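# Open the corridor door by its lever and leave it wide

## Task

Push the lever handle of the door set in the corridor wall downward, draw the door open to more than 75 degrees and leave it resting in that position; the computer case must stay upright and not fall (a fall means failure); afterwards release the door and back the robot away; the robot must neither fall nor finish leaning, or the task fails.

## Robot and tools

Robot: a Rainbow Robotics RB-Y1 on a wheeled base (0.58 m wide, front edge 0.10 m ahead of the drive axle, rear 0.57 m behind; turning on the spot sweeps radius 0.58 m). It cannot drive sideways. A foldable leg and torso carry a head with head_camera and two 7-joint arms, each ending in a five-finger hand with its own wrist camera (left_wrist_camera, right_wrist_camera). At the start both elbows are folded with open hands close in front.

Frames: base frame has its origin on the floor between the drive wheels, x forward, y to the left, z up, metres. chest, left_hand and right_hand are printed in it; the hand point sits 0.045 m in front of the palm, its +z runs along the straight fingers, +y out of the palm. Odometry frame is the base frame at scene start; base_odometry counts wheel turns only (slip counts as travel), heading in rad, positive left.

Tool move: one action per call. Action = base and/or joints (plus optional min_time_s), or target alone (plus optional min_time_s).
- base: one velocity command {"x_m_s", "turn_rad_s", "for_s"}. x_m_s is forward speed in m/s (0.005 to 1.5 either sign, or 0; negative reverses); turn_rad_s is leftward turn rate in rad/s (0.02 to 1.509 either sign, or 0); for_s is duration 0.1 to 5 s. Omitted velocities are 0. These are rates, not goals: distance is roughly speed times for_s, less for short commands (acceleration about 0.4 to 0.5 m/s²).
- joints: a flat dictionary of absolute joint targets by name, in rad for torso, arm and head joints (e.g. torso_squat_rad 0 to 1.2, torso_pitch_rad -0.2 to 1.4 positive bows forward, torso_yaw_rad -1.5 to 1.5 positive left, head_pan_rad -0.523 to 0.523 positive left, head_tilt_rad -0.35 to 1.57 positive down; shoulder_pitch negative swings an arm forward and up; left_shoulder_roll 0 to 3.141 and right_shoulder_roll -3.141 to 0 lift arms outward; elbows -2.617 to 0.01, 0 straight). Hand keys (<side>_hand_little/ring/middle/index/thumb_bend/thumb_turn) are unitless -1 (closed; thumb_turn -1 puts the thumb opposite the fingers) to +1 (open). <side>_hand_force_limit (-1 to 1, about 0 to 10 N, 15 N for thumb) and <side>_hand_speed (-0.96 to 1) are settings. Torso joints also obey combined limits; breaking them gives off_target.
- target: one hand's absolute pose: side ("left" or "right"), x, y, z in metres in the base frame for the hand point (range -3 to 3), and quat_wxyz as four numbers in the same form the hand lines print. It is solved once into arm angles, so the hand follows an arc; split long moves into short steps. It is refused if the arm would come within 20 mm of the body or other arm, and it cannot be sent while a previous move is still running.
- min_time_s: shortest duration in seconds (0.1 to 8) for that action's arm, head and torso motions.
- cameras: list of camera names or ["all"]; [] for none. blocking: true (default) waits until everything rests; false returns within about 0.5 s while motion continues, and a later move overrides only what it names.

wait {seconds 0 to 10, cameras}: lets time pass, returns state. stop {cameras}: brakes all running motions; braked joints report "stopped" and may keep pressing. zoom_image {camera, region [x0,y0,x1,y1] pixels, at most 504 each way}: enlarges part of the latest image. show_instructions: shows reference pages. finished_scene {scene: 1}: ends the scene irreversibly; the door must already be open and released.

Results: base_status, joint_status, left_hand_status, right_hand_status say done, reached (within 10 mm and 2 degrees), short (with the error), moving, off_target, not_followed (arm check withheld the command), refused (with reason), stopped, or unplanned stops: contact_stop (torso hit something), time_out, limit_stop_at_<name> (built-in guard, e.g. own body), torque_fault, limit_stop_at_motor_heat. An unplanned stop or a refusal cancels the rest of that reply's move, wait and finish calls. <side>_hand_stopped_by lists six finger motors (little, ring, middle, index, thumb_bend, thumb_turn): moving, target, force, stalled, fault. Load lines give finger force in N (positive pushes open). lidar_m gives 12 distances in 30-degree sectors counter-clockwise from straight ahead (4th left, 7th behind, 10th right), measured 0.23 m above the floor. motor_effort shows wheel motor effort in percent (positive pushes forward); effort outside rest range at rest means pushing on something. wheel_motors_off = 1 after wheels stalled under load. Joint torques, external torques, wrist force/torque and motor temperatures help detect contact and strain.

Cautions: the base does not stop at furniture or walls; drive slowly near the door and wall. Do not jam an arm against the door or frame: contact torque at an arm joint's limit (e.g. elbow 33.1 N m, wrist 23 N m) freezes the robot for 10 s. Keep pushes gentle, avoid slamming the door, and avoid letting the two arms press on each other, which can end the scene. Do not bump the computer case. Bowing, fast squatting or hard braking with arms reaching forward can tip the robot; it must end upright and level. Long stretched holds heat motors (hot at 65 °C, brake at 80 °C). Finally open the hand off the lever or door and drive clear.

Each tool is called by a JSON object that holds its "op" and its "data".

Reference images:

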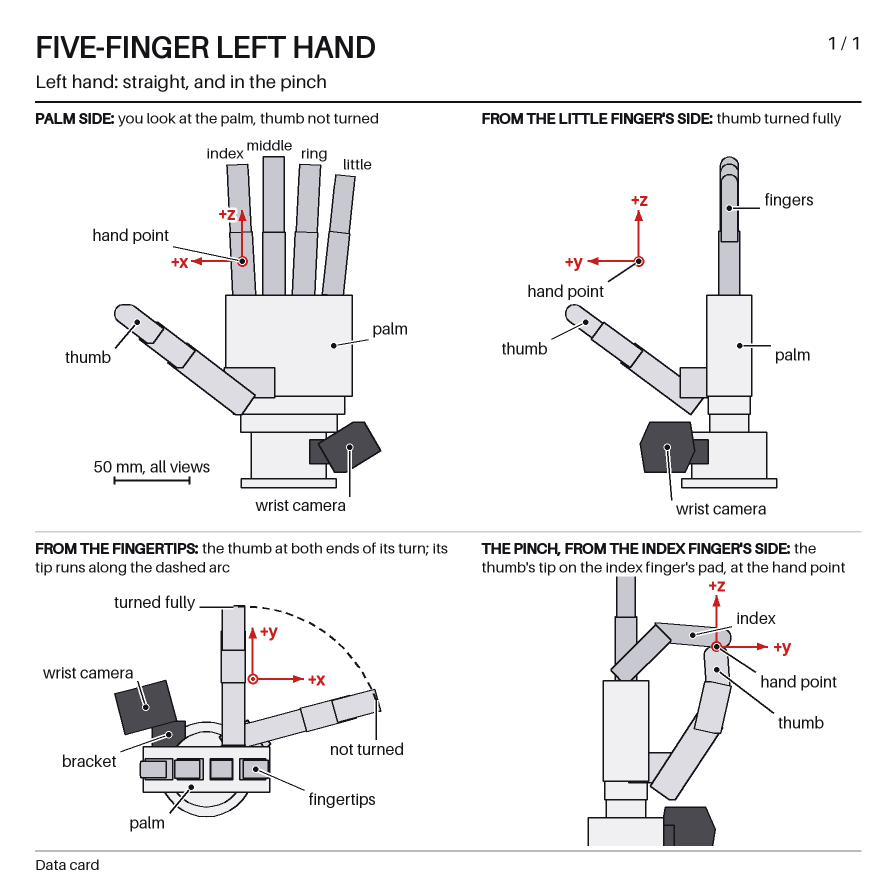

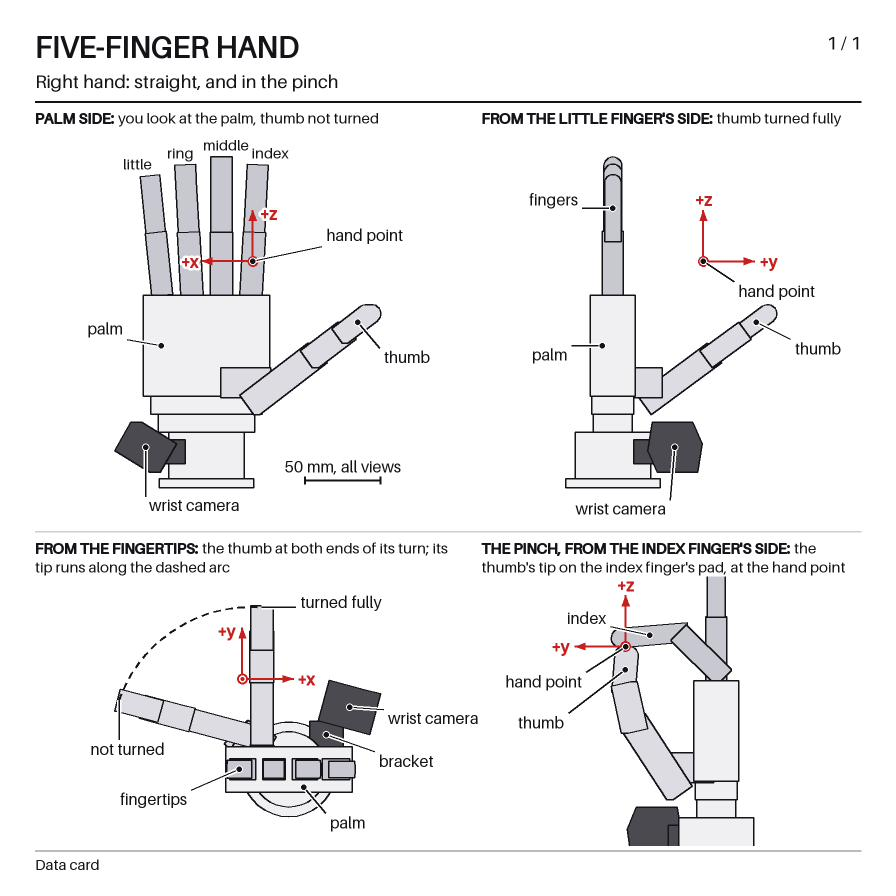

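## Session

{"op": "move", "data": {}}

Scene clock: 0.00 s.
Joint torques (N m): no reading
External joint torques (N m): no reading
Motor temperatures (°C): left_arm=[35 36 33 35 41 37 43] | right_arm=[33 34 39 37 38 34 37]
Wrist force (N): no reading
Wrist torque (N m): no reading
Wrist force, peak (N): no reading
base_odometry: x=+0.000 y=+0.000 heading=+0.000
lidar_m: 0.97 4.93 2.34 2.27 2.58 2.38 2.57 2.68 2.31 1.97 2.41 0.98
base_status: not commanded
joint_positions: torso_squat_rad=+0.350 torso_shift_rad=+0.000 torso_pitch_rad=+0.000 torso_yaw_rad=+0.000 left_shoulder_pitch_rad=+0.050 left_shoulder_roll_rad=+0.052 left_shoulder_yaw_rad=-0.030 left_elbow_rad=-2.117 left_forearm_roll_rad=+0.019 left_wrist_pitch_rad=+0.730 left_hand_roll_rad=-0.015 right_shoulder_pitch_rad=+0.031 right_shoulder_roll_rad=-0.064 right_shoulder_yaw_rad=-0.037 right_elbow_rad=-2.141 right_forearm_roll_rad=+0.026 right_wrist_pitch_rad=+1.036 right_hand_roll_rad=-0.004 head_pan_rad=+0.000 head_tilt_rad=+0.400 left_hand_little=+1.000 left_hand_ring=+1.000 left_hand_middle=+1.000 left_hand_index=+1.000 left_hand_thumb_turn=+1.000 left_hand_thumb_bend=+1.000 left_hand_force_limit=+0.000 left_hand_speed=-0.800 right_hand_little=+1.000 right_hand_ring=+1.000 right_hand_middle=+1.000 right_hand_index=+1.000 right_hand_thumb_turn=+1.000 right_hand_thumb_bend=+1.000 right_hand_force_limit=+0.000 right_hand_speed=-0.800
joint_status: not commanded
wheel_motors_off: 0
left_hand_stopped_by: target,target,target,target,target,target
right_hand_stopped_by: target,target,target,target,target,target
left_little_load_n: 0.0
left_ring_load_n: 0.0
left_middle_load_n: 0.0
left_index_load_n: 0.0
left_thumb_bend_load_n: 0.0
left_thumb_turn_load_n: -0.5
right_little_load_n: 0.0
right_ring_load_n: 0.0
right_middle_load_n: 0.0
right_index_load_n: 0.0
right_thumb_bend_load_n: 0.0
right_thumb_turn_load_n: 0.0
motor_effort: left_wheel=-1 right_wheel=+2
chest: x=-0.2280 y=+0.0003 z=+1.2475 quat_wxyz=(+1.000, +0.000, +0.000, +0.000) (m; base frame)
left_hand: x=+0.2841 y=+0.1933 z=+1.0220 quat_wxyz=(+0.446, -0.536, +0.573, -0.432) (m; base frame)
right_hand: x=+0.2461 y=-0.2406 z=+0.9716 quat_wxyz=(+0.325, -0.603, +0.609, -0.399) (m; base frame)
pictures: head_camera, left_wrist_camera, right_wrist_camera
Images, in order (width x height): head_camera 896x504, left_wrist_camera 504x504, right_wrist_camera 504x504.

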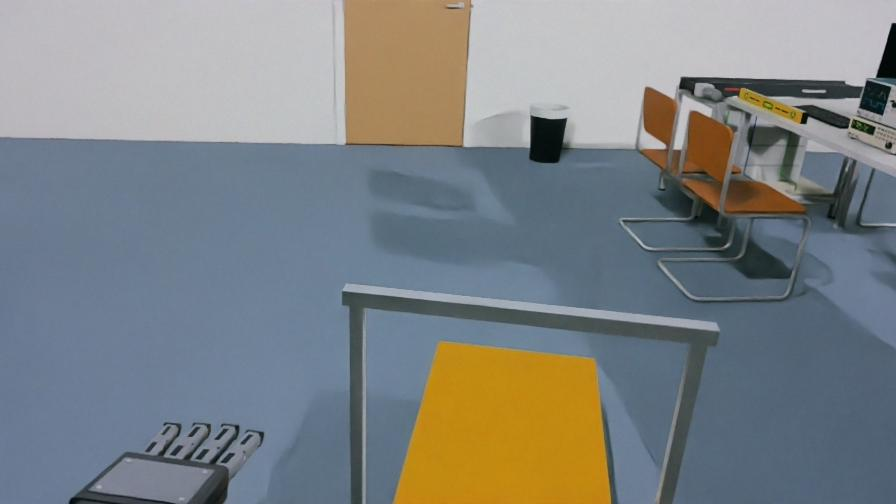

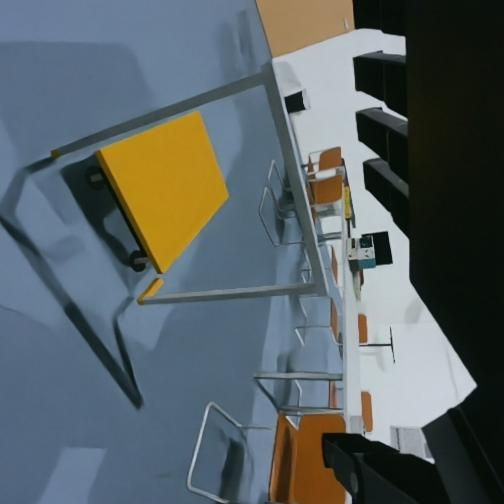

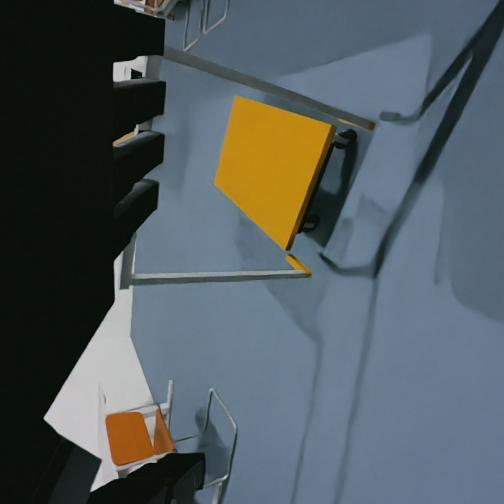

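{"op": "move", "data": {"joints": {"head_tilt_rad": 0.9}, "cameras": ["head_camera"]}}

{"op": "move", "data": {"joints": {"head_tilt_rad": 0.1, "head_pan_rad": 0.0}, "cameras": ["head_camera"]}}

Scene clock: 9.90 s.
Joint torques (N m): left_arm=[-10.15 0.59 1.08 -9.14 0.07 -2.34 0.07] | right_arm=[-11.04 -2.34 -1.36 -10.07 0.28 -1.96 0.2]
External joint torques (N m): left_arm=[-0.71 0.15 0.54 0.3 0.05 -0.45 0.06] | right_arm=[-1.01 -0.41 -0.6 -0.36 -0.04 -0.11 0.21]
Wrist force (N): left_arm=[1.5 7.3 6.6] | right_arm=[1.6 8.1 9.4]
Wrist torque (N m): left_arm=[0.02 0.33 -0.08] | right_arm=[-0.08 -1.03 0.91]
Wrist force, peak (N): left_arm=[1.6 7.4 7.0] | right_arm=[1.1 9.4 9.6]
move: done
base_odometry: x=+0.000 y=+0.000 heading=+0.000
lidar_m: 0.98 4.93 2.35 2.26 2.59 2.38 2.57 2.67 2.31 1.98 2.41 0.98
base_status: not commanded
joint_positions: torso_squat_rad=+0.350 torso_shift_rad=+0.000 torso_pitch_rad=+0.000 torso_yaw_rad=+0.000 left_shoulder_pitch_rad=+0.050 left_shoulder_roll_rad=+0.052 left_shoulder_yaw_rad=-0.030 left_elbow_rad=-2.117 left_forearm_roll_rad=+0.019 left_wrist_pitch_rad=+0.730 left_hand_roll_rad=-0.015 right_shoulder_pitch_rad=+0.031 right_shoulder_roll_rad=-0.064 right_shoulder_yaw_rad=-0.037 right_elbow_rad=-2.141 right_forearm_roll_rad=+0.026 right_wrist_pitch_rad=+1.036 right_hand_roll_rad=-0.004 head_pan_rad=+0.000 head_tilt_rad=+0.900 left_hand_little=+1.000 left_hand_ring=+1.000 left_hand_middle=+1.000 left_hand_index=+1.000 left_hand_thumb_turn=+1.000 left_hand_thumb_bend=+1.000 left_hand_force_limit=+0.000 left_hand_speed=-0.800 right_hand_little=+1.000 right_hand_ring=+1.000 right_hand_middle=+1.000 right_hand_index=+1.000 right_hand_thumb_turn=+1.000 right_hand_thumb_bend=+1.000 right_hand_force_limit=+0.000 right_hand_speed=-0.800
joint_status: all done
wheel_motors_off: 0
left_hand_stopped_by: target,target,target,target,target,target
right_hand_stopped_by: target,target,target,target,target,target
left_little_load_n: 0.0
left_ring_load_n: 0.0
left_middle_load_n: 0.0
left_index_load_n: 0.0
left_thumb_bend_load_n: 0.0
left_thumb_turn_load_n: -0.5
right_little_load_n: 0.0
right_ring_load_n: 0.0
right_middle_load_n: 0.0
right_index_load_n: 0.0
right_thumb_bend_load_n: 0.0
right_thumb_turn_load_n: 0.0
motor_effort: left_wheel=-1(1) right_wheel=+2(3)
chest: x=-0.2280 y=+0.0003 z=+1.2475 quat_wxyz=(+1.000, +0.000, +0.000, +0.000)
left_hand: x=+0.2841 y=+0.1933 z=+1.0220 quat_wxyz=(+0.446, -0.536, +0.573, -0.432)
right_hand: x=+0.2461 y=-0.2406 z=+0.9716 quat_wxyz=(+0.325, -0.603, +0.609, -0.399)
Images, in order (width x height): head_camera 896x504.

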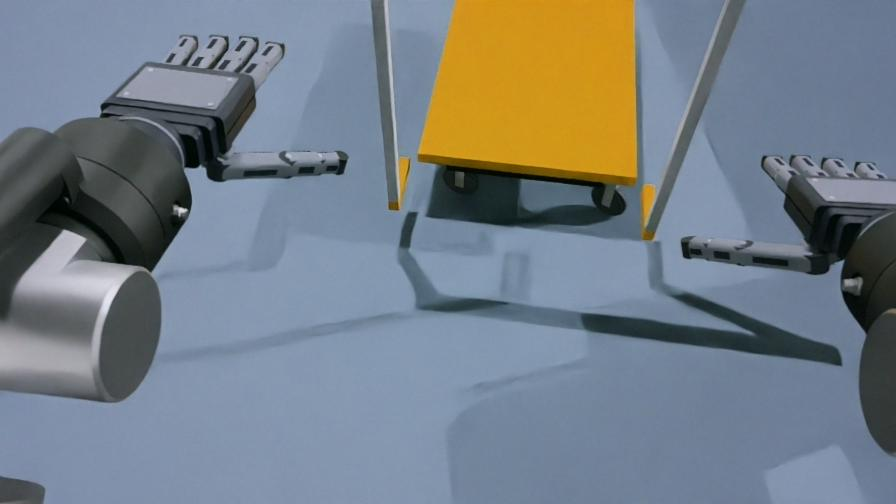

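Scene clock: 11.10 s.
Joint torques (N m): left_arm=[-9.86 0.79 1.58 -8.9 -0.26 -2.26 0.15] | right_arm=[-11.62 -2.47 -1.22 -9.94 0.2 -2.23 0.05]
External joint torques (N m): left_arm=[-0.42 0.35 1.04 0.53 -0.29 -0.37 0.15] | right_arm=[-1.59 -0.54 -0.46 -0.23 -0.12 -0.38 0.05]
Wrist force (N): left_arm=[1.4 6.7 6.5] | right_arm=[1.6 7.8 9.0]
Wrist torque (N m): left_arm=[-0.05 0.35 -0.08] | right_arm=[-0.04 -1.06 0.91]
Wrist force, peak (N): left_arm=[1.3 7.9 6.8] | right_arm=[1.6 9.0 9.7]
move: done
base_odometry: x=+0.000 y=+0.000 heading=+0.000
lidar_m: 0.98 4.93 2.35 2.26 2.57 2.39 2.58 2.66 2.32 1.97 2.41 0.98
base_status: not commanded
joint_positions: torso_squat_rad=+0.350 torso_shift_rad=+0.000 torso_pitch_rad=+0.000 torso_yaw_rad=+0.000 left_shoulder_pitch_rad=+0.050 left_shoulder_roll_rad=+0.052 left_shoulder_yaw_rad=-0.030 left_elbow_rad=-2.117 left_forearm_roll_rad=+0.019 left_wrist_pitch_rad=+0.730 left_hand_roll_rad=-0.015 right_shoulder_pitch_rad=+0.031 right_shoulder_roll_rad=-0.064 right_shoulder_yaw_rad=-0.037 right_elbow_rad=-2.141 right_forearm_roll_rad=+0.026 right_wrist_pitch_rad=+1.036 right_hand_roll_rad=-0.004 head_pan_rad=+0.000 head_tilt_rad=+0.100 left_hand_little=+1.000 left_hand_ring=+1.000 left_hand_middle=+1.000 left_hand_index=+1.000 left_hand_thumb_turn=+1.000 left_hand_thumb_bend=+1.000 left_hand_force_limit=+0.000 left_hand_speed=-0.800 right_hand_little=+1.000 right_hand_ring=+1.000 right_hand_middle=+1.000 right_hand_index=+1.000 right_hand_thumb_turn=+1.000 right_hand_thumb_bend=+1.000 right_hand_force_limit=+0.000 right_hand_speed=-0.800
joint_status: all done
wheel_motors_off: 0
left_hand_stopped_by: target,target,target,target,target,target
right_hand_stopped_by: target,target,target,target,target,target
left_little_load_n: 0.0
left_ring_load_n: 0.0
left_middle_load_n: 0.0
left_index_load_n: 0.0
left_thumb_bend_load_n: 0.0
left_thumb_turn_load_n: 0.0
right_little_load_n: 0.0
right_ring_load_n: 0.0
right_middle_load_n: 0.0
right_index_load_n: 0.0
right_thumb_bend_load_n: 0.0
right_thumb_turn_load_n: -0.5
motor_effort: left_wheel=-1(1) right_wheel=+1(2)
chest: x=-0.2280 y=+0.0003 z=+1.2475 quat_wxyz=(+1.000, +0.000, +0.000, +0.000)
left_hand: x=+0.2841 y=+0.1933 z=+1.0220 quat_wxyz=(+0.446, -0.536, +0.573, -0.432)
right_hand: x=+0.2461 y=-0.2406 z=+0.9716 quat_wxyz=(+0.325, -0.603, +0.609, -0.399)
Images, in order (width x height): head_camera 896x504.

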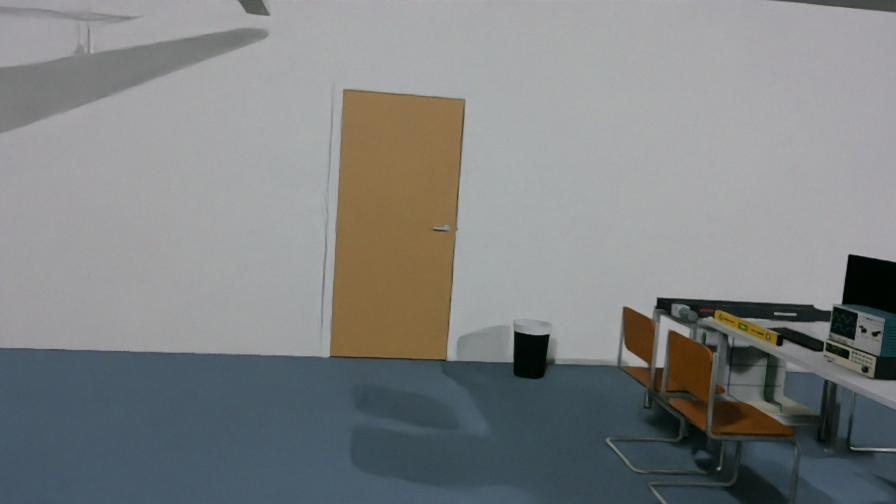

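{"op": "move", "data": {"base": {"turn_rad_s": 0.6, "for_s": 1.33}, "cameras": ["head_camera"]}}

Scene clock: 60.97 s.
Joint torques (N m): left_arm=[-9.5 1.25 0.9 -8.9 -0.04 -2.1 0.09] | right_arm=[-11.52 -2.69 -1.89 -10.18 0.28 -2.02 0.07]
External joint torques (N m): left_arm=[-0.05 0.81 0.36 0.53 -0.06 -0.21 0.08] | right_arm=[-1.49 -0.76 -1.13 -0.47 -0.05 -0.17 0.08]
Wrist force (N): left_arm=[1.6 7.1 7.0] | right_arm=[1.4 8.8 9.5]
Wrist torque (N m): left_arm=[0.00 0.35 -0.05] | right_arm=[0.06 -1.04 0.97]
Wrist force, peak (N): left_arm=[2.1 7.7 6.9] | right_arm=[1.5 9.2 9.7]
move: done
base_odometry: x=+0.000 y=+0.000 heading=+0.799
lidar_m: 2.65 2.72 2.23 2.02 2.63 2.60 2.76 2.15 1.96 2.41 0.99 0.97
base_status: done (sent for 1.33 of 1.33 s)
joint_positions: torso_squat_rad=+0.350 torso_shift_rad=+0.000 torso_pitch_rad=+0.000 torso_yaw_rad=+0.000 left_shoulder_pitch_rad=+0.050 left_shoulder_roll_rad=+0.052 left_shoulder_yaw_rad=-0.030 left_elbow_rad=-2.117 left_forearm_roll_rad=+0.019 left_wrist_pitch_rad=+0.730 left_hand_roll_rad=-0.015 right_shoulder_pitch_rad=+0.031 right_shoulder_roll_rad=-0.064 right_shoulder_yaw_rad=-0.037 right_elbow_rad=-2.141 right_forearm_roll_rad=+0.026 right_wrist_pitch_rad=+1.036 right_hand_roll_rad=-0.004 head_pan_rad=+0.000 head_tilt_rad=+0.100 left_hand_little=+1.000 left_hand_ring=+1.000 left_hand_middle=+1.000 left_hand_index=+1.000 left_hand_thumb_turn=+1.000 left_hand_thumb_bend=+1.000 left_hand_force_limit=+0.000 left_hand_speed=-0.800 right_hand_little=+1.000 right_hand_ring=+1.000 right_hand_middle=+1.000 right_hand_index=+1.000 right_hand_thumb_turn=+1.000 right_hand_thumb_bend=+1.000 right_hand_force_limit=+0.000 right_hand_speed=-0.800
joint_status: not commanded
wheel_motors_off: 0
left_hand_stopped_by: target,target,target,target,target,target
right_hand_stopped_by: target,target,target,target,target,target
left_little_load_n: -0.5
left_ring_load_n: 0.0
left_middle_load_n: 0.0
left_index_load_n: 0.0
left_thumb_bend_load_n: 0.0
left_thumb_turn_load_n: -0.5
right_little_load_n: 0.0
right_ring_load_n: -0.5
right_middle_load_n: 0.0
right_index_load_n: 0.0
right_thumb_bend_load_n: 0.0
right_thumb_turn_load_n: 0.0
motor_effort: left_wheel=+1(25) right_wheel=+11(43)
chest: x=-0.2280 y=+0.0003 z=+1.2475 quat_wxyz=(+1.000, +0.000, +0.000, +0.000)
left_hand: x=+0.2841 y=+0.1933 z=+1.0220 quat_wxyz=(+0.446, -0.536, +0.573, -0.432)
right_hand: x=+0.2461 y=-0.2406 z=+0.9716 quat_wxyz=(+0.325, -0.603, +0.609, -0.399)
Images, in order (width x height): head_camera 896x504.

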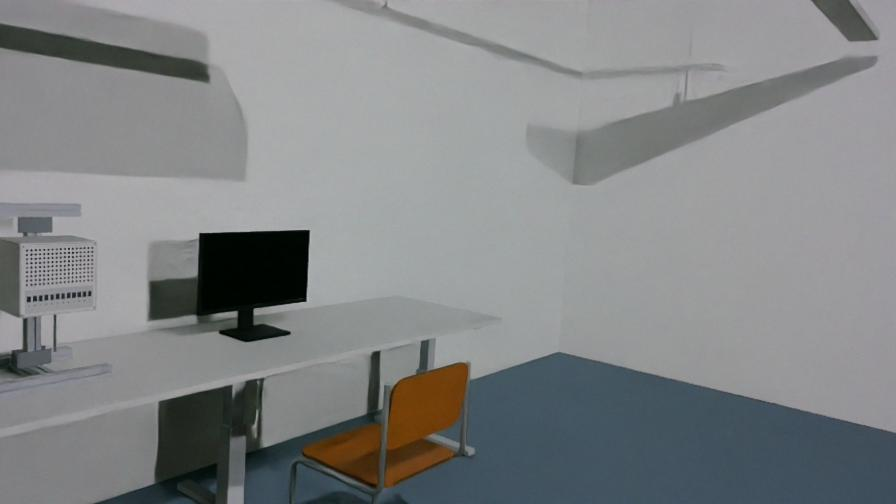

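{"op": "move", "data": {"base": {"x_m_s": 0.5, "for_s": 2.5}, "cameras": []}}

{"op": "move", "data": {"base": {"turn_rad_s": -0.7, "for_s": 1.2}, "cameras": ["head_camera"]}}

Scene clock: 70.47 s.
Joint torques (N m): left_arm=[-9.8 0.58 0.65 -8.57 0.08 -2.19 0.2] | right_arm=[-11.28 -2.71 -1.36 -10.05 0.23 -2.05 0.01]
External joint torques (N m): left_arm=[-0.36 0.14 0.11 0.87 0.06 -0.3 0.2] | right_arm=[-1.26 -0.77 -0.59 -0.34 -0.09 -0.21 0.01]
Wrist force (N): left_arm=[2.3 7.2 6.2] | right_arm=[1.1 7.9 9.4]
Wrist torque (N m): left_arm=[0.04 0.19 -0.03] | right_arm=[-0.10 -0.97 0.90]
Wrist force, peak (N): left_arm=[1.6 7.4 7.3] | right_arm=[1.4 9.2 9.6]
move: done
base_odometry: x=+0.871 y=+0.897 heading=+0.800
lidar_m: 2.34 1.18 2.03 1.68 1.83 3.60 3.95 3.30 0.66 0.84 4.28 4.22
base_status: done (sent for 2.5 of 2.5 s)
joint_positions: torso_squat_rad=+0.350 torso_shift_rad=+0.000 torso_pitch_rad=+0.000 torso_yaw_rad=+0.000 left_shoulder_pitch_rad=+0.050 left_shoulder_roll_rad=+0.052 left_shoulder_yaw_rad=-0.030 left_elbow_rad=-2.117 left_forearm_roll_rad=+0.019 left_wrist_pitch_rad=+0.730 left_hand_roll_rad=-0.015 right_shoulder_pitch_rad=+0.031 right_shoulder_roll_rad=-0.064 right_shoulder_yaw_rad=-0.037 right_elbow_rad=-2.141 right_forearm_roll_rad=+0.026 right_wrist_pitch_rad=+1.036 right_hand_roll_rad=-0.004 head_pan_rad=+0.000 head_tilt_rad=+0.100 left_hand_little=+1.000 left_hand_ring=+1.000 left_hand_middle=+1.000 left_hand_index=+1.000 left_hand_thumb_turn=+1.000 left_hand_thumb_bend=+1.000 left_hand_force_limit=+0.000 left_hand_speed=-0.800 right_hand_little=+1.000 right_hand_ring=+1.000 right_hand_middle=+1.000 right_hand_index=+1.000 right_hand_thumb_turn=+1.000 right_hand_thumb_bend=+1.000 right_hand_force_limit=+0.000 right_hand_speed=-0.800
joint_status: not commanded
wheel_motors_off: 0
left_hand_stopped_by: target,target,target,target,target,target
right_hand_stopped_by: target,target,target,target,target,target
left_little_load_n: 0.0
left_ring_load_n: 0.0
left_middle_load_n: -0.5
left_index_load_n: -0.5
left_thumb_bend_load_n: 0.0
left_thumb_turn_load_n: -0.5
right_little_load_n: 0.0
right_ring_load_n: 0.0
right_middle_load_n: 0.0
right_index_load_n: 0.0
right_thumb_bend_load_n: 0.0
right_thumb_turn_load_n: -0.5
motor_effort: left_wheel=-2(39) right_wheel=-3(53)
chest: x=-0.2280 y=+0.0004 z=+1.2475 quat_wxyz=(+1.000, +0.000, +0.000, +0.000)
left_hand: x=+0.2841 y=+0.1933 z=+1.0220 quat_wxyz=(+0.446, -0.536, +0.573, -0.432)
right_hand: x=+0.2461 y=-0.2406 z=+0.9716 quat_wxyz=(+0.325, -0.603, +0.609, -0.399)

Scene clock: 73.20 s.
Joint torques (N m): left_arm=[-9.77 1.05 1.4 -8.83 0.05 -2.19 0.26] | right_arm=[-11.48 -2.57 -1.01 -9.96 0.48 -1.83 -0.03]
External joint torques (N m): left_arm=[-0.33 0.61 0.86 0.61 0.03 -0.29 0.26] | right_arm=[-1.45 -0.63 -0.24 -0.25 0.16 0.02 -0.03]
Wrist force (N): left_arm=[1.9 7.3 6.4] | right_arm=[0.6 8.6 9.6]
Wrist torque (N m): left_arm=[0.06 0.25 -0.07] | right_arm=[0.03 -0.87 0.84]
Wrist force, peak (N): left_arm=[2.1 7.2 7.5] | right_arm=[1.5 9.1 9.7]
move: done
base_odometry: x=+0.871 y=+0.897 heading=+0.080
lidar_m: 4.21 3.27 1.19 1.64 1.67 1.83 3.58 3.73 3.06 0.66 0.75 1.19
base_status: done (sent for 1.2 of 1.2 s)
joint_positions: torso_squat_rad=+0.350 torso_shift_rad=+0.000 torso_pitch_rad=+0.000 torso_yaw_rad=+0.000 left_shoulder_pitch_rad=+0.050 left_shoulder_roll_rad=+0.052 left_shoulder_yaw_rad=-0.030 left_elbow_rad=-2.117 left_forearm_roll_rad=+0.019 left_wrist_pitch_rad=+0.730 left_hand_roll_rad=-0.015 right_shoulder_pitch_rad=+0.031 right_shoulder_roll_rad=-0.064 right_shoulder_yaw_rad=-0.037 right_elbow_rad=-2.141 right_forearm_roll_rad=+0.026 right_wrist_pitch_rad=+1.036 right_hand_roll_rad=-0.004 head_pan_rad=+0.000 head_tilt_rad=+0.100 left_hand_little=+1.000 left_hand_ring=+1.000 left_hand_middle=+1.000 left_hand_index=+1.000 left_hand_thumb_turn=+1.000 left_hand_thumb_bend=+1.000 left_hand_force_limit=+0.000 left_hand_speed=-0.800 right_hand_little=+1.000 right_hand_ring=+1.000 right_hand_middle=+1.000 right_hand_index=+1.000 right_hand_thumb_turn=+1.000 right_hand_thumb_bend=+1.000 right_hand_force_limit=+0.000 right_hand_speed=-0.800
joint_status: not commanded
wheel_motors_off: 0
left_hand_stopped_by: target,target,target,target,target,target
right_hand_stopped_by: target,target,target,target,target,target
left_little_load_n: 0.0
left_ring_load_n: 0.0
left_middle_load_n: 0.0
left_index_load_n: 0.0
left_thumb_bend_load_n: 0.0
left_thumb_turn_load_n: 0.0
right_little_load_n: 0.0
right_ring_load_n: 0.0
right_middle_load_n: 0.0
right_index_load_n: -0.5
right_thumb_bend_load_n: 0.0
right_thumb_turn_load_n: 0.0
motor_effort: left_wheel=+8(31) right_wheel=+1(43)
chest: x=-0.2280 y=+0.0004 z=+1.2475 quat_wxyz=(+1.000, +0.000, +0.000, +0.000)
left_hand: x=+0.2841 y=+0.1934 z=+1.0220 quat_wxyz=(+0.446, -0.536, +0.573, -0.432)
right_hand: x=+0.2461 y=-0.2405 z=+0.9716 quat_wxyz=(+0.325, -0.603, +0.609, -0.399)
Images, in order (width x height): head_camera 896x504.

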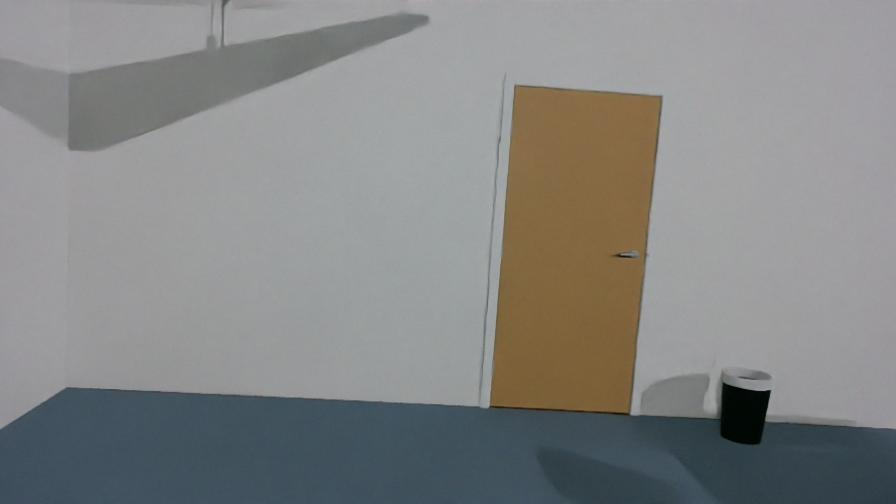

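{"op": "move", "data": {"base": {"x_m_s": 0.5, "for_s": 1.2}, "cameras": []}}

{"op": "move", "data": {"base": {"turn_rad_s": -0.5, "for_s": 1.16}, "cameras": ["head_camera"]}}

Scene clock: 200.63 s.
Joint torques (N m): left_arm=[-10.26 1.2 1.08 -8.83 0.01 -2.28 0.13] | right_arm=[-10.66 -2.26 -0.39 -10.37 0.15 -1.94 -0.12]
External joint torques (N m): left_arm=[-0.82 0.76 0.54 0.6 -0.01 -0.39 0.13] | right_arm=[-0.63 -0.33 0.37 -0.66 -0.17 -0.1 -0.12]
Wrist force (N): left_arm=[1.4 7.4 6.1] | right_arm=[1.2 8.2 9.3]
Wrist torque (N m): left_arm=[0.06 0.33 -0.09] | right_arm=[-0.03 -1.00 0.90]
Wrist force, peak (N): left_arm=[2.0 7.3 7.4] | right_arm=[1.1 9.1 9.7]
move: done
base_odometry: x=+1.469 y=+0.944 heading=+0.080
lidar_m: 3.62 3.38 1.98 1.18 2.03 2.06 4.19 4.33 0.78 0.76 0.84 3.64
base_status: done (sent for 1.2 of 1.2 s)
joint_positions: torso_squat_rad=+0.350 torso_shift_rad=+0.000 torso_pitch_rad=+0.000 torso_yaw_rad=+0.000 left_shoulder_pitch_rad=+0.050 left_shoulder_roll_rad=+0.052 left_shoulder_yaw_rad=-0.030 left_elbow_rad=-2.117 left_forearm_roll_rad=+0.019 left_wrist_pitch_rad=+0.730 left_hand_roll_rad=-0.015 right_shoulder_pitch_rad=+0.031 right_shoulder_roll_rad=-0.064 right_shoulder_yaw_rad=-0.037 right_elbow_rad=-2.141 right_forearm_roll_rad=+0.026 right_wrist_pitch_rad=+1.036 right_hand_roll_rad=-0.004 head_pan_rad=+0.000 head_tilt_rad=+0.100 left_hand_little=+1.000 left_hand_ring=+1.000 left_hand_middle=+1.000 left_hand_index=+1.000 left_hand_thumb_turn=+1.000 left_hand_thumb_bend=+1.000 left_hand_force_limit=+0.000 left_hand_speed=-0.800 right_hand_little=+1.000 right_hand_ring=+1.000 right_hand_middle=+1.000 right_hand_index=+1.000 right_hand_thumb_turn=+1.000 right_hand_thumb_bend=+1.000 right_hand_force_limit=+0.000 right_hand_speed=-0.800
joint_status: not commanded
wheel_motors_off: 0
left_hand_stopped_by: target,target,target,target,target,target
right_hand_stopped_by: target,target,target,target,target,target
left_little_load_n: 0.0
left_ring_load_n: 0.0
left_middle_load_n: 0.0
left_index_load_n: 0.0
left_thumb_bend_load_n: 0.0
left_thumb_turn_load_n: 0.0
right_little_load_n: 0.0
right_ring_load_n: 0.0
right_middle_load_n: 0.0
right_index_load_n: 0.0
right_thumb_bend_load_n: 0.0
right_thumb_turn_load_n: 0.0
motor_effort: left_wheel=-2(41) right_wheel=-2(49)
chest: x=-0.2280 y=+0.0003 z=+1.2475 quat_wxyz=(+1.000, +0.000, +0.000, +0.000)
left_hand: x=+0.2841 y=+0.1933 z=+1.0220 quat_wxyz=(+0.446, -0.536, +0.573, -0.432)
right_hand: x=+0.2461 y=-0.2406 z=+0.9716 quat_wxyz=(+0.325, -0.603, +0.609, -0.399)

Scene clock: 203.13 s.
Joint torques (N m): left_arm=[-10.43 0.88 1.15 -8.65 -0.15 -2.11 0.01] | right_arm=[-11.23 -2.66 -1.35 -10.04 0.15 -1.96 0.08]
External joint torques (N m): left_arm=[-0.99 0.45 0.61 0.78 -0.17 -0.21 0.01] | right_arm=[-1.2 -0.72 -0.59 -0.33 -0.18 -0.11 0.08]
Wrist force (N): left_arm=[1.6 7.2 6.6] | right_arm=[1.6 8.0 8.8]
Wrist torque (N m): left_arm=[0.04 0.32 -0.09] | right_arm=[-0.03 -1.03 0.91]
Wrist force, peak (N): left_arm=[1.8 7.4 7.1] | right_arm=[1.5 8.7 10.0]
move: done
base_odometry: x=+1.469 y=+0.944 heading=-0.503
lidar_m: 3.30 3.62 3.64 2.01 1.17 2.15 2.03 4.18 4.30 0.79 0.77 0.84
base_status: done (sent for 1.17 of 1.17 s)
joint_positions: torso_squat_rad=+0.350 torso_shift_rad=+0.000 torso_pitch_rad=+0.000 torso_yaw_rad=+0.000 left_shoulder_pitch_rad=+0.050 left_shoulder_roll_rad=+0.052 left_shoulder_yaw_rad=-0.030 left_elbow_rad=-2.117 left_forearm_roll_rad=+0.019 left_wrist_pitch_rad=+0.730 left_hand_roll_rad=-0.015 right_shoulder_pitch_rad=+0.031 right_shoulder_roll_rad=-0.064 right_shoulder_yaw_rad=-0.037 right_elbow_rad=-2.141 right_forearm_roll_rad=+0.026 right_wrist_pitch_rad=+1.036 right_hand_roll_rad=-0.004 head_pan_rad=+0.000 head_tilt_rad=+0.100 left_hand_little=+1.000 left_hand_ring=+1.000 left_hand_middle=+1.000 left_hand_index=+1.000 left_hand_thumb_turn=+1.000 left_hand_thumb_bend=+1.000 left_hand_force_limit=+0.000 left_hand_speed=-0.800 right_hand_little=+1.000 right_hand_ring=+1.000 right_hand_middle=+1.000 right_hand_index=+1.000 right_hand_thumb_turn=+1.000 right_hand_thumb_bend=+1.000 right_hand_force_limit=+0.000 right_hand_speed=-0.800
joint_status: not commanded
wheel_motors_off: 0
left_hand_stopped_by: target,target,target,target,target,target
right_hand_stopped_by: target,target,target,target,target,target
left_little_load_n: 0.0
left_ring_load_n: 0.0
left_middle_load_n: 0.0
left_index_load_n: 0.0
left_thumb_bend_load_n: 0.0
left_thumb_turn_load_n: 0.0
right_little_load_n: 0.0
right_ring_load_n: 0.0
right_middle_load_n: 0.0
right_index_load_n: 0.0
right_thumb_bend_load_n: 0.0
right_thumb_turn_load_n: 0.0
motor_effort: left_wheel=+8(37) right_wheel=+2(47)
chest: x=-0.2280 y=+0.0004 z=+1.2475 quat_wxyz=(+1.000, +0.000, +0.000, +0.000)
left_hand: x=+0.2841 y=+0.1934 z=+1.0220 quat_wxyz=(+0.446, -0.536, +0.573, -0.432)
right_hand: x=+0.2461 y=-0.2405 z=+0.9716 quat_wxyz=(+0.325, -0.603, +0.609, -0.399)
Images, in order (width x height): head_camera 896x504.

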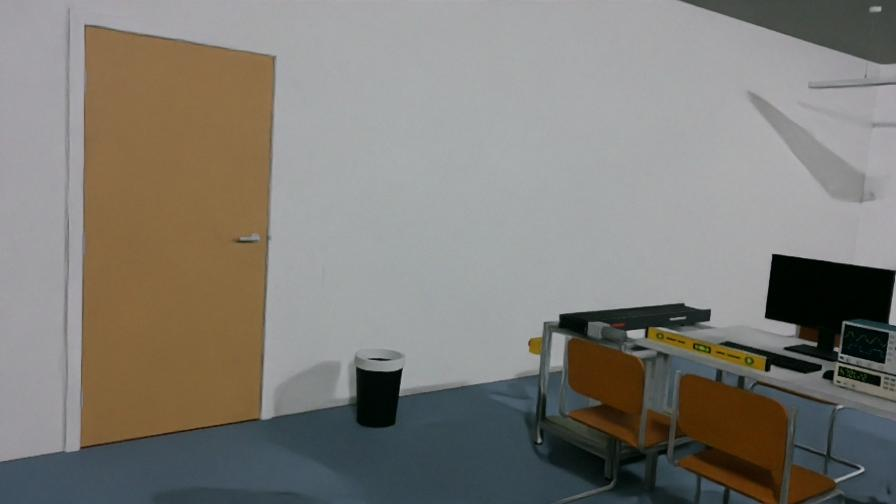

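{"op": "move", "data": {"base": {"x_m_s": 0.6, "for_s": 3.8}, "cameras": []}}

{"op": "move", "data": {"base": {"turn_rad_s": 0.6, "for_s": 1.0}, "joints": {"head_tilt_rad": 0.3}, "cameras": ["head_camera"]}}

Scene clock: 215.57 s.
Joint torques (N m): left_arm=[-9.97 1.28 1.1 -9.06 -0.01 -2.32 0.16] | right_arm=[-11.2 -2.89 -1.22 -9.96 0.31 -2.08 -0.06]
External joint torques (N m): left_arm=[-0.53 0.84 0.56 0.38 -0.03 -0.43 0.16] | right_arm=[-1.17 -0.95 -0.46 -0.25 -0.01 -0.24 -0.06]
Wrist force (N): left_arm=[1.7 7.2 6.8] | right_arm=[1.6 8.6 9.8]
Wrist torque (N m): left_arm=[0.02 0.31 -0.07] | right_arm=[0.00 -1.02 1.00]
Wrist force, peak (N): left_arm=[1.9 7.9 6.8] | right_arm=[1.1 9.3 9.7]
move: done
base_odometry: x=+3.466 y=-0.155 heading=-0.503
lidar_m: 1.47 1.53 1.88 2.33 3.58 3.11 4.27 1.51 2.45 1.38 1.17 1.19
base_status: done (sent for 3.8 of 3.8 s)
joint_positions: torso_squat_rad=+0.350 torso_shift_rad=+0.000 torso_pitch_rad=+0.000 torso_yaw_rad=+0.000 left_shoulder_pitch_rad=+0.050 left_shoulder_roll_rad=+0.052 left_shoulder_yaw_rad=-0.030 left_elbow_rad=-2.117 left_forearm_roll_rad=+0.019 left_wrist_pitch_rad=+0.730 left_hand_roll_rad=-0.015 right_shoulder_pitch_rad=+0.031 right_shoulder_roll_rad=-0.064 right_shoulder_yaw_rad=-0.037 right_elbow_rad=-2.141 right_forearm_roll_rad=+0.026 right_wrist_pitch_rad=+1.036 right_hand_roll_rad=-0.004 head_pan_rad=+0.000 head_tilt_rad=+0.100 left_hand_little=+1.000 left_hand_ring=+1.000 left_hand_middle=+1.000 left_hand_index=+1.000 left_hand_thumb_turn=+1.000 left_hand_thumb_bend=+1.000 left_hand_force_limit=+0.000 left_hand_speed=-0.800 right_hand_little=+1.000 right_hand_ring=+1.000 right_hand_middle=+1.000 right_hand_index=+1.000 right_hand_thumb_turn=+1.000 right_hand_thumb_bend=+1.000 right_hand_force_limit=+0.000 right_hand_speed=-0.800
joint_status: not commanded
wheel_motors_off: 0
left_hand_stopped_by: target,target,target,target,target,target
right_hand_stopped_by: target,target,target,target,target,target
left_little_load_n: 0.0
left_ring_load_n: 0.0
left_middle_load_n: 0.0
left_index_load_n: -0.5
left_thumb_bend_load_n: 0.0
left_thumb_turn_load_n: 0.0
right_little_load_n: 0.0
right_ring_load_n: 0.0
right_middle_load_n: 0.0
right_index_load_n: 0.0
right_thumb_bend_load_n: 0.0
right_thumb_turn_load_n: 0.0
motor_effort: left_wheel=-2(41) right_wheel=-2(49)
chest: x=-0.2279 y=+0.0003 z=+1.2475 quat_wxyz=(+1.000, +0.000, +0.000, +0.000)
left_hand: x=+0.2841 y=+0.1933 z=+1.0220 quat_wxyz=(+0.446, -0.536, +0.573, -0.432)
right_hand: x=+0.2461 y=-0.2406 z=+0.9716 quat_wxyz=(+0.325, -0.603, +0.609, -0.399)

Scene clock: 217.90 s.
Joint torques (N m): left_arm=[-9.76 1.11 0.39 -9.02 0.02 -2.19 0.26] | right_arm=[-11.33 -3.13 -1.49 -9.9 0.23 -1.92 -0.03]
External joint torques (N m): left_arm=[-0.32 0.67 -0.16 0.41 0 -0.29 0.26] | right_arm=[-1.3 -1.2 -0.73 -0.19 -0.09 -0.08 -0.03]
Wrist force (N): left_arm=[1.4 7.0 6.7] | right_arm=[1.5 8.9 9.3]
Wrist torque (N m): left_arm=[-0.02 0.34 -0.08] | right_arm=[0.07 -0.99 0.97]
Wrist force, peak (N): left_arm=[1.4 7.6 6.9] | right_arm=[1.9 8.9 9.8]
move: done
base_odometry: x=+3.466 y=-0.155 heading=-0.003
lidar_m: 1.52 1.87 2.27 3.58 2.98 4.29 1.50 2.46 1.37 1.17 1.19 1.46
base_status: done (sent for 1 of 1 s)
joint_positions: torso_squat_rad=+0.350 torso_shift_rad=+0.000 torso_pitch_rad=+0.000 torso_yaw_rad=+0.000 left_shoulder_pitch_rad=+0.050 left_shoulder_roll_rad=+0.052 left_shoulder_yaw_rad=-0.030 left_elbow_rad=-2.117 left_forearm_roll_rad=+0.019 left_wrist_pitch_rad=+0.730 left_hand_roll_rad=-0.015 right_shoulder_pitch_rad=+0.031 right_shoulder_roll_rad=-0.064 right_shoulder_yaw_rad=-0.037 right_elbow_rad=-2.141 right_forearm_roll_rad=+0.026 right_wrist_pitch_rad=+1.036 right_hand_roll_rad=-0.004 head_pan_rad=+0.000 head_tilt_rad=+0.300 left_hand_little=+1.000 left_hand_ring=+1.000 left_hand_middle=+1.000 left_hand_index=+1.000 left_hand_thumb_turn=+1.000 left_hand_thumb_bend=+1.000 left_hand_force_limit=+0.000 left_hand_speed=-0.800 right_hand_little=+1.000 right_hand_ring=+1.000 right_hand_middle=+1.000 right_hand_index=+1.000 right_hand_thumb_turn=+1.000 right_hand_thumb_bend=+1.000 right_hand_force_limit=+0.000 right_hand_speed=-0.800
joint_status: all done
wheel_motors_off: 0
left_hand_stopped_by: target,target,target,target,target,target
right_hand_stopped_by: target,target,target,target,target,target
left_little_load_n: 0.0
left_ring_load_n: 0.0
left_middle_load_n: 0.0
left_index_load_n: 0.0
left_thumb_bend_load_n: -0.5
left_thumb_turn_load_n: 0.0
right_little_load_n: 0.0
right_ring_load_n: 0.0
right_middle_load_n: 0.0
right_index_load_n: 0.0
right_thumb_bend_load_n: 0.0
right_thumb_turn_load_n: 0.0
motor_effort: left_wheel=+1(35) right_wheel=+10(40)
chest: x=-0.2280 y=+0.0003 z=+1.2475 quat_wxyz=(+1.000, +0.000, +0.000, +0.000)
left_hand: x=+0.2841 y=+0.1933 z=+1.0220 quat_wxyz=(+0.446, -0.536, +0.573, -0.432)
right_hand: x=+0.2461 y=-0.2406 z=+0.9716 quat_wxyz=(+0.325, -0.603, +0.609, -0.399)
Images, in order (width x height): head_camera 896x504.

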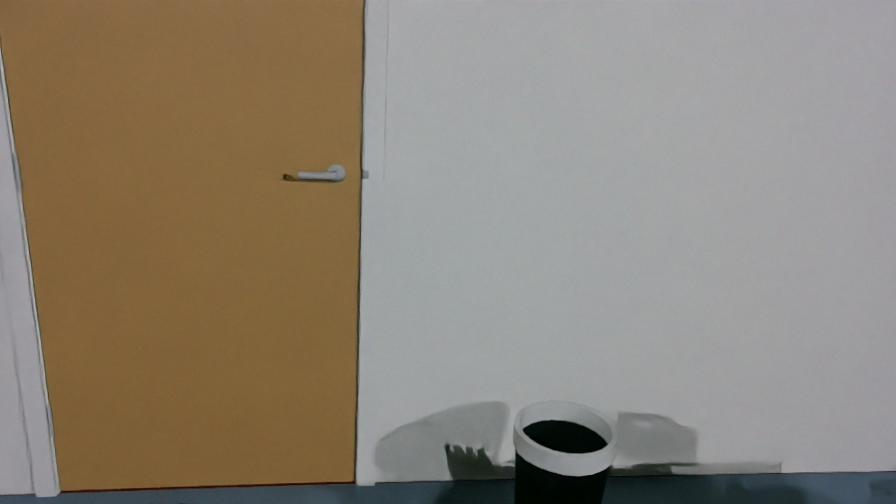

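{"op": "zoom_image", "data": {"camera": "head_camera", "region": [240, 120, 420, 220]}}

{"op": "move", "data": {"base": {"turn_rad_s": 0.3, "for_s": 0.33}, "joints": {"head_tilt_rad": 0.45}, "cameras": ["head_camera"]}}

Scaled by 2.800 from the camera's image (finer frame: 1280x720).

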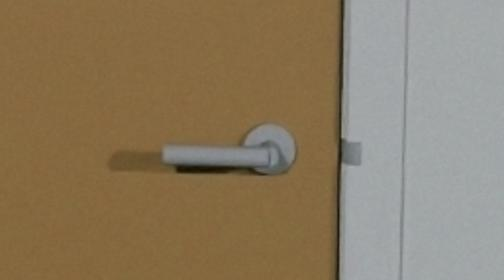

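Scene clock: 226.93 s.
Joint torques (N m): left_arm=[-10.07 0.31 1.33 -9.04 -0.06 -2.17 0.14] | right_arm=[-11.4 -2.25 -0.74 -10.11 0.11 -1.94 0.02]
External joint torques (N m): left_arm=[-0.63 -0.13 0.78 0.39 -0.08 -0.27 0.13] | right_arm=[-1.36 -0.32 0.02 -0.39 -0.21 -0.1 0.02]
Wrist force (N): left_arm=[1.7 6.8 6.6] | right_arm=[2.0 8.7 9.1]
Wrist torque (N m): left_arm=[-0.05 0.29 -0.06] | right_arm=[0.04 -1.12 0.95]
Wrist force, peak (N): left_arm=[1.6 7.4 7.3] | right_arm=[1.3 9.1 9.7]
move: done
base_odometry: x=+3.466 y=-0.155 heading=+0.052
lidar_m: 1.52 1.89 2.36 3.59 2.97 4.29 1.50 2.46 1.37 1.17 1.24 1.54
base_status: done (sent for 0.33 of 0.33 s)
joint_positions: torso_squat_rad=+0.350 torso_shift_rad=+0.000 torso_pitch_rad=+0.000 torso_yaw_rad=+0.000 left_shoulder_pitch_rad=+0.050 left_shoulder_roll_rad=+0.052 left_shoulder_yaw_rad=-0.030 left_elbow_rad=-2.117 left_forearm_roll_rad=+0.019 left_wrist_pitch_rad=+0.730 left_hand_roll_rad=-0.015 right_shoulder_pitch_rad=+0.031 right_shoulder_roll_rad=-0.064 right_shoulder_yaw_rad=-0.037 right_elbow_rad=-2.141 right_forearm_roll_rad=+0.026 right_wrist_pitch_rad=+1.036 right_hand_roll_rad=-0.004 head_pan_rad=+0.000 head_tilt_rad=+0.450 left_hand_little=+1.000 left_hand_ring=+1.000 left_hand_middle=+1.000 left_hand_index=+1.000 left_hand_thumb_turn=+1.000 left_hand_thumb_bend=+1.000 left_hand_force_limit=+0.000 left_hand_speed=-0.800 right_hand_little=+1.000 right_hand_ring=+1.000 right_hand_middle=+1.000 right_hand_index=+1.000 right_hand_thumb_turn=+1.000 right_hand_thumb_bend=+1.000 right_hand_force_limit=+0.000 right_hand_speed=-0.800
joint_status: all done
wheel_motors_off: 0
left_hand_stopped_by: target,target,target,target,target,target
right_hand_stopped_by: target,target,target,target,target,target
left_little_load_n: 0.0
left_ring_load_n: 0.0
left_middle_load_n: 0.0
left_index_load_n: 0.0
left_thumb_bend_load_n: 0.0
left_thumb_turn_load_n: -0.5
right_little_load_n: 0.0
right_ring_load_n: 0.0
right_middle_load_n: 0.0
right_index_load_n: 0.0
right_thumb_bend_load_n: -0.5
right_thumb_turn_load_n: 0.0
motor_effort: left_wheel=+1(19) right_wheel=+14(43)
chest: x=-0.2280 y=+0.0003 z=+1.2475 quat_wxyz=(+1.000, +0.000, +0.000, +0.000)
left_hand: x=+0.2841 y=+0.1933 z=+1.0220 quat_wxyz=(+0.446, -0.536, +0.573, -0.432)
right_hand: x=+0.2461 y=-0.2406 z=+0.9716 quat_wxyz=(+0.325, -0.603, +0.609, -0.399)
Images, in order (width x height): head_camera 896x504.

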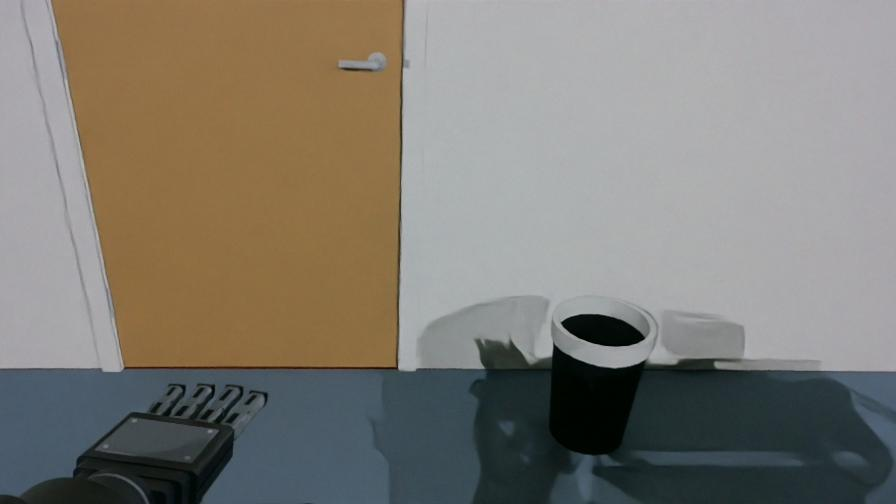

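{"op": "move", "data": {"base": {"turn_rad_s": -0.3, "for_s": 0.4}, "cameras": []}}

{"op": "move", "data": {"base": {"x_m_s": 0.4, "for_s": 2.3}, "cameras": ["head_camera"]}}

Scene clock: 250.17 s.
Joint torques (N m): left_arm=[-10.14 0.62 1.09 -8.77 -0.12 -2.3 0.11] | right_arm=[-10.55 -2.6 -1.11 -10.16 0.17 -1.89 0.03]
External joint torques (N m): left_arm=[-0.7 0.17 0.55 0.66 -0.15 -0.4 0.11] | right_arm=[-0.52 -0.67 -0.35 -0.44 -0.15 -0.05 0.03]
Wrist force (N): left_arm=[1.2 7.0 6.5] | right_arm=[1.7 8.3 9.5]
Wrist torque (N m): left_arm=[0.02 0.36 -0.12] | right_arm=[-0.04 -1.09 0.97]
Wrist force, peak (N): left_arm=[1.9 7.5 6.9] | right_arm=[1.7 9.2 9.7]
move: done
base_odometry: x=+3.466 y=-0.155 heading=-0.028
lidar_m: 1.53 1.87 2.23 3.58 3.10 4.27 1.51 2.47 2.92 1.16 1.19 1.47
base_status: done (sent for 0.4 of 0.4 s)
joint_positions: torso_squat_rad=+0.350 torso_shift_rad=+0.000 torso_pitch_rad=+0.000 torso_yaw_rad=+0.000 left_shoulder_pitch_rad=+0.050 left_shoulder_roll_rad=+0.052 left_shoulder_yaw_rad=-0.030 left_elbow_rad=-2.117 left_forearm_roll_rad=+0.019 left_wrist_pitch_rad=+0.730 left_hand_roll_rad=-0.015 right_shoulder_pitch_rad=+0.031 right_shoulder_roll_rad=-0.064 right_shoulder_yaw_rad=-0.037 right_elbow_rad=-2.141 right_forearm_roll_rad=+0.026 right_wrist_pitch_rad=+1.036 right_hand_roll_rad=-0.004 head_pan_rad=+0.000 head_tilt_rad=+0.450 left_hand_little=+1.000 left_hand_ring=+1.000 left_hand_middle=+1.000 left_hand_index=+1.000 left_hand_thumb_turn=+1.000 left_hand_thumb_bend=+1.000 left_hand_force_limit=+0.000 left_hand_speed=-0.800 right_hand_little=+1.000 right_hand_ring=+1.000 right_hand_middle=+1.000 right_hand_index=+1.000 right_hand_thumb_turn=+1.000 right_hand_thumb_bend=+1.000 right_hand_force_limit=+0.000 right_hand_speed=-0.800
joint_status: not commanded
wheel_motors_off: 0
left_hand_stopped_by: target,target,target,target,target,target
right_hand_stopped_by: target,target,target,target,target,target
left_little_load_n: 0.0
left_ring_load_n: 0.0
left_middle_load_n: 0.0
left_index_load_n: 0.0
left_thumb_bend_load_n: 0.0
left_thumb_turn_load_n: 0.0
right_little_load_n: 0.0
right_ring_load_n: -0.5
right_middle_load_n: 0.0
right_index_load_n: 0.0
right_thumb_bend_load_n: 0.0
right_thumb_turn_load_n: 0.0
motor_effort: left_wheel=-1(20) right_wheel=-8(23)
chest: x=-0.2280 y=+0.0004 z=+1.2475 quat_wxyz=(+1.000, +0.000, +0.000, +0.000)
left_hand: x=+0.2841 y=+0.1934 z=+1.0220 quat_wxyz=(+0.446, -0.536, +0.573, -0.432)
right_hand: x=+0.2461 y=-0.2406 z=+0.9716 quat_wxyz=(+0.325, -0.603, +0.609, -0.399)

Scene clock: 253.90 s.
Joint torques (N m): left_arm=[-9.81 0.63 0.97 -8.88 -0.05 -2.24 0.15] | right_arm=[-11.12 -2.87 -0.63 -10.11 0.3 -2.1 -0.22]
External joint torques (N m): left_arm=[-0.36 0.19 0.43 0.56 -0.08 -0.35 0.14] | right_arm=[-1.09 -0.93 0.14 -0.4 -0.02 -0.25 -0.22]
Wrist force (N): left_arm=[1.9 7.3 6.9] | right_arm=[1.3 8.6 9.4]
Wrist torque (N m): left_arm=[0.03 0.28 -0.08] | right_arm=[0.02 -1.02 0.91]
Wrist force, peak (N): left_arm=[2.0 7.5 7.3] | right_arm=[1.5 8.4 10.4]
move: done
base_odometry: x=+4.386 y=-0.180 heading=-0.027
lidar_m: 0.63 0.96 1.16 2.18 3.56 4.51 2.42 1.90 1.13 0.99 1.79 0.62
base_status: done (sent for 2.3 of 2.3 s)
joint_positions: torso_squat_rad=+0.350 torso_shift_rad=+0.000 torso_pitch_rad=+0.000 torso_yaw_rad=+0.000 left_shoulder_pitch_rad=+0.050 left_shoulder_roll_rad=+0.052 left_shoulder_yaw_rad=-0.030 left_elbow_rad=-2.117 left_forearm_roll_rad=+0.019 left_wrist_pitch_rad=+0.730 left_hand_roll_rad=-0.015 right_shoulder_pitch_rad=+0.031 right_shoulder_roll_rad=-0.064 right_shoulder_yaw_rad=-0.037 right_elbow_rad=-2.141 right_forearm_roll_rad=+0.026 right_wrist_pitch_rad=+1.036 right_hand_roll_rad=-0.004 head_pan_rad=+0.000 head_tilt_rad=+0.450 left_hand_little=+1.000 left_hand_ring=+1.000 left_hand_middle=+1.000 left_hand_index=+1.000 left_hand_thumb_turn=+1.000 left_hand_thumb_bend=+1.000 left_hand_force_limit=+0.000 left_hand_speed=-0.800 right_hand_little=+1.000 right_hand_ring=+1.000 right_hand_middle=+1.000 right_hand_index=+1.000 right_hand_thumb_turn=+1.000 right_hand_thumb_bend=+1.000 right_hand_force_limit=+0.000 right_hand_speed=-0.800
joint_status: not commanded
wheel_motors_off: 0
left_hand_stopped_by: target,target,target,target,target,target
right_hand_stopped_by: target,target,target,target,target,target
left_little_load_n: 0.0
left_ring_load_n: -0.5
left_middle_load_n: 0.0
left_index_load_n: -0.5
left_thumb_bend_load_n: 0.0
left_thumb_turn_load_n: -0.5
right_little_load_n: 0.0
right_ring_load_n: 0.0
right_middle_load_n: 0.0
right_index_load_n: 0.0
right_thumb_bend_load_n: 0.0
right_thumb_turn_load_n: 0.0
motor_effort: left_wheel=+10(42) right_wheel=-15(38)
chest: x=-0.2280 y=+0.0004 z=+1.2475 quat_wxyz=(+1.000, +0.000, +0.000, +0.000)
left_hand: x=+0.2841 y=+0.1933 z=+1.0220 quat_wxyz=(+0.446, -0.536, +0.573, -0.432)
right_hand: x=+0.2461 y=-0.2406 z=+0.9716 quat_wxyz=(+0.325, -0.603, +0.609, -0.399)
Images, in order (width x height): head_camera 896x504.

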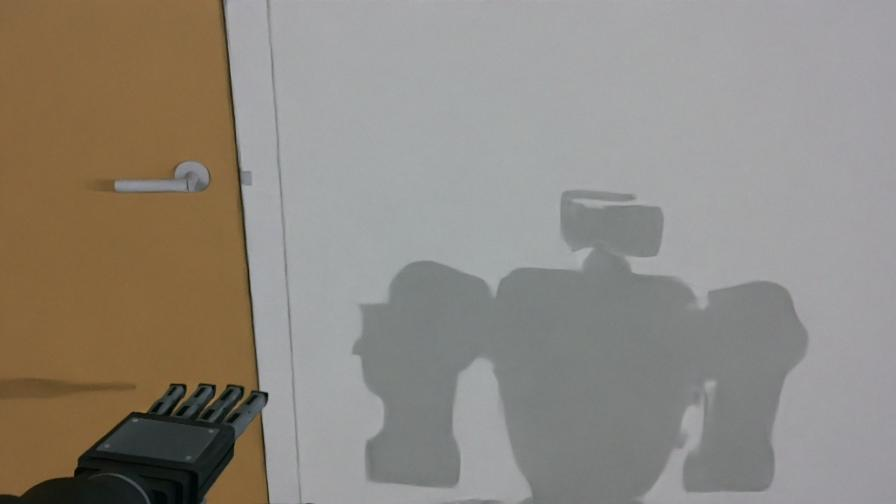

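{"op": "move", "data": {"base": {"turn_rad_s": 0.3, "for_s": 0.5}, "joints": {"head_tilt_rad": 0.55}, "cameras": ["head_camera"]}}

Scene clock: 259.97 s.
Joint torques (N m): left_arm=[-10.21 0.55 0.66 -8.88 0.19 -2.2 0] | right_arm=[-11.29 -2.75 -0.98 -10.22 -0.04 -1.73 -0.27]
External joint torques (N m): left_arm=[-0.77 0.11 0.12 0.56 0.17 -0.3 0] | right_arm=[-1.26 -0.81 -0.22 -0.51 -0.36 0.11 -0.27]
Wrist force (N): left_arm=[1.1 7.4 6.5] | right_arm=[1.4 8.3 9.0]
Wrist torque (N m): left_arm=[0.06 0.38 -0.12] | right_arm=[0.01 -0.99 0.90]
Wrist force, peak (N): left_arm=[1.9 7.5 7.1] | right_arm=[1.7 8.6 10.0]
move: done
base_odometry: x=+4.386 y=-0.180 heading=+0.098
lidar_m: 0.96 0.96 1.27 2.89 3.54 4.96 2.42 1.54 1.13 1.00 1.52 0.63
base_status: done (sent for 0.5 of 0.5 s)
joint_positions: torso_squat_rad=+0.350 torso_shift_rad=+0.000 torso_pitch_rad=+0.000 torso_yaw_rad=+0.000 left_shoulder_pitch_rad=+0.050 left_shoulder_roll_rad=+0.052 left_shoulder_yaw_rad=-0.030 left_elbow_rad=-2.117 left_forearm_roll_rad=+0.019 left_wrist_pitch_rad=+0.730 left_hand_roll_rad=-0.015 right_shoulder_pitch_rad=+0.031 right_shoulder_roll_rad=-0.064 right_shoulder_yaw_rad=-0.037 right_elbow_rad=-2.141 right_forearm_roll_rad=+0.026 right_wrist_pitch_rad=+1.036 right_hand_roll_rad=-0.004 head_pan_rad=+0.000 head_tilt_rad=+0.550 left_hand_little=+1.000 left_hand_ring=+1.000 left_hand_middle=+1.000 left_hand_index=+1.000 left_hand_thumb_turn=+1.000 left_hand_thumb_bend=+1.000 left_hand_force_limit=+0.000 left_hand_speed=-0.800 right_hand_little=+1.000 right_hand_ring=+1.000 right_hand_middle=+1.000 right_hand_index=+1.000 right_hand_thumb_turn=+1.000 right_hand_thumb_bend=+1.000 right_hand_force_limit=+0.000 right_hand_speed=-0.800
joint_status: all done
wheel_motors_off: 0
left_hand_stopped_by: target,target,target,target,target,target
right_hand_stopped_by: target,target,target,target,target,target
left_little_load_n: 0.0
left_ring_load_n: 0.0
left_middle_load_n: 0.0
left_index_load_n: 0.0
left_thumb_bend_load_n: -0.5
left_thumb_turn_load_n: 0.0
right_little_load_n: 0.0
right_ring_load_n: 0.0
right_middle_load_n: 0.0
right_index_load_n: 0.0
right_thumb_bend_load_n: 0.0
right_thumb_turn_load_n: 0.0
motor_effort: left_wheel=-8(34) right_wheel=-2(37)
chest: x=-0.2280 y=+0.0003 z=+1.2475 quat_wxyz=(+1.000, +0.000, +0.000, +0.000)
left_hand: x=+0.2841 y=+0.1933 z=+1.0220 quat_wxyz=(+0.446, -0.536, +0.573, -0.432)
right_hand: x=+0.2461 y=-0.2406 z=+0.9716 quat_wxyz=(+0.325, -0.603, +0.609, -0.399)
Images, in order (width x height): head_camera 896x504.

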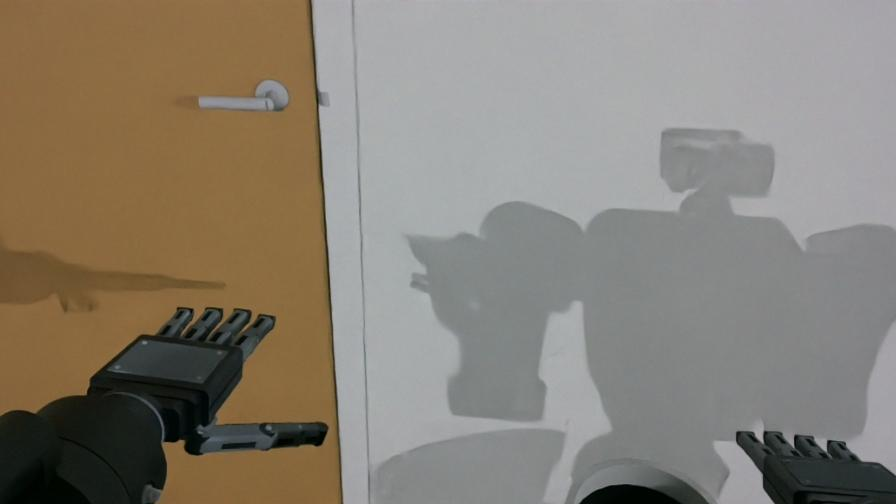

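{"op": "zoom_image", "data": {"camera": "head_camera", "region": [170, 60, 350, 130]}}

Scaled by 2.800 from the camera's image (finer frame: 1280x720).

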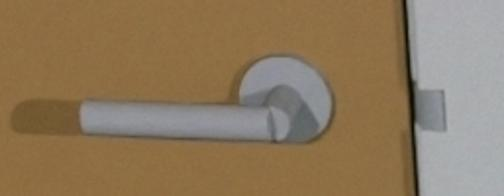

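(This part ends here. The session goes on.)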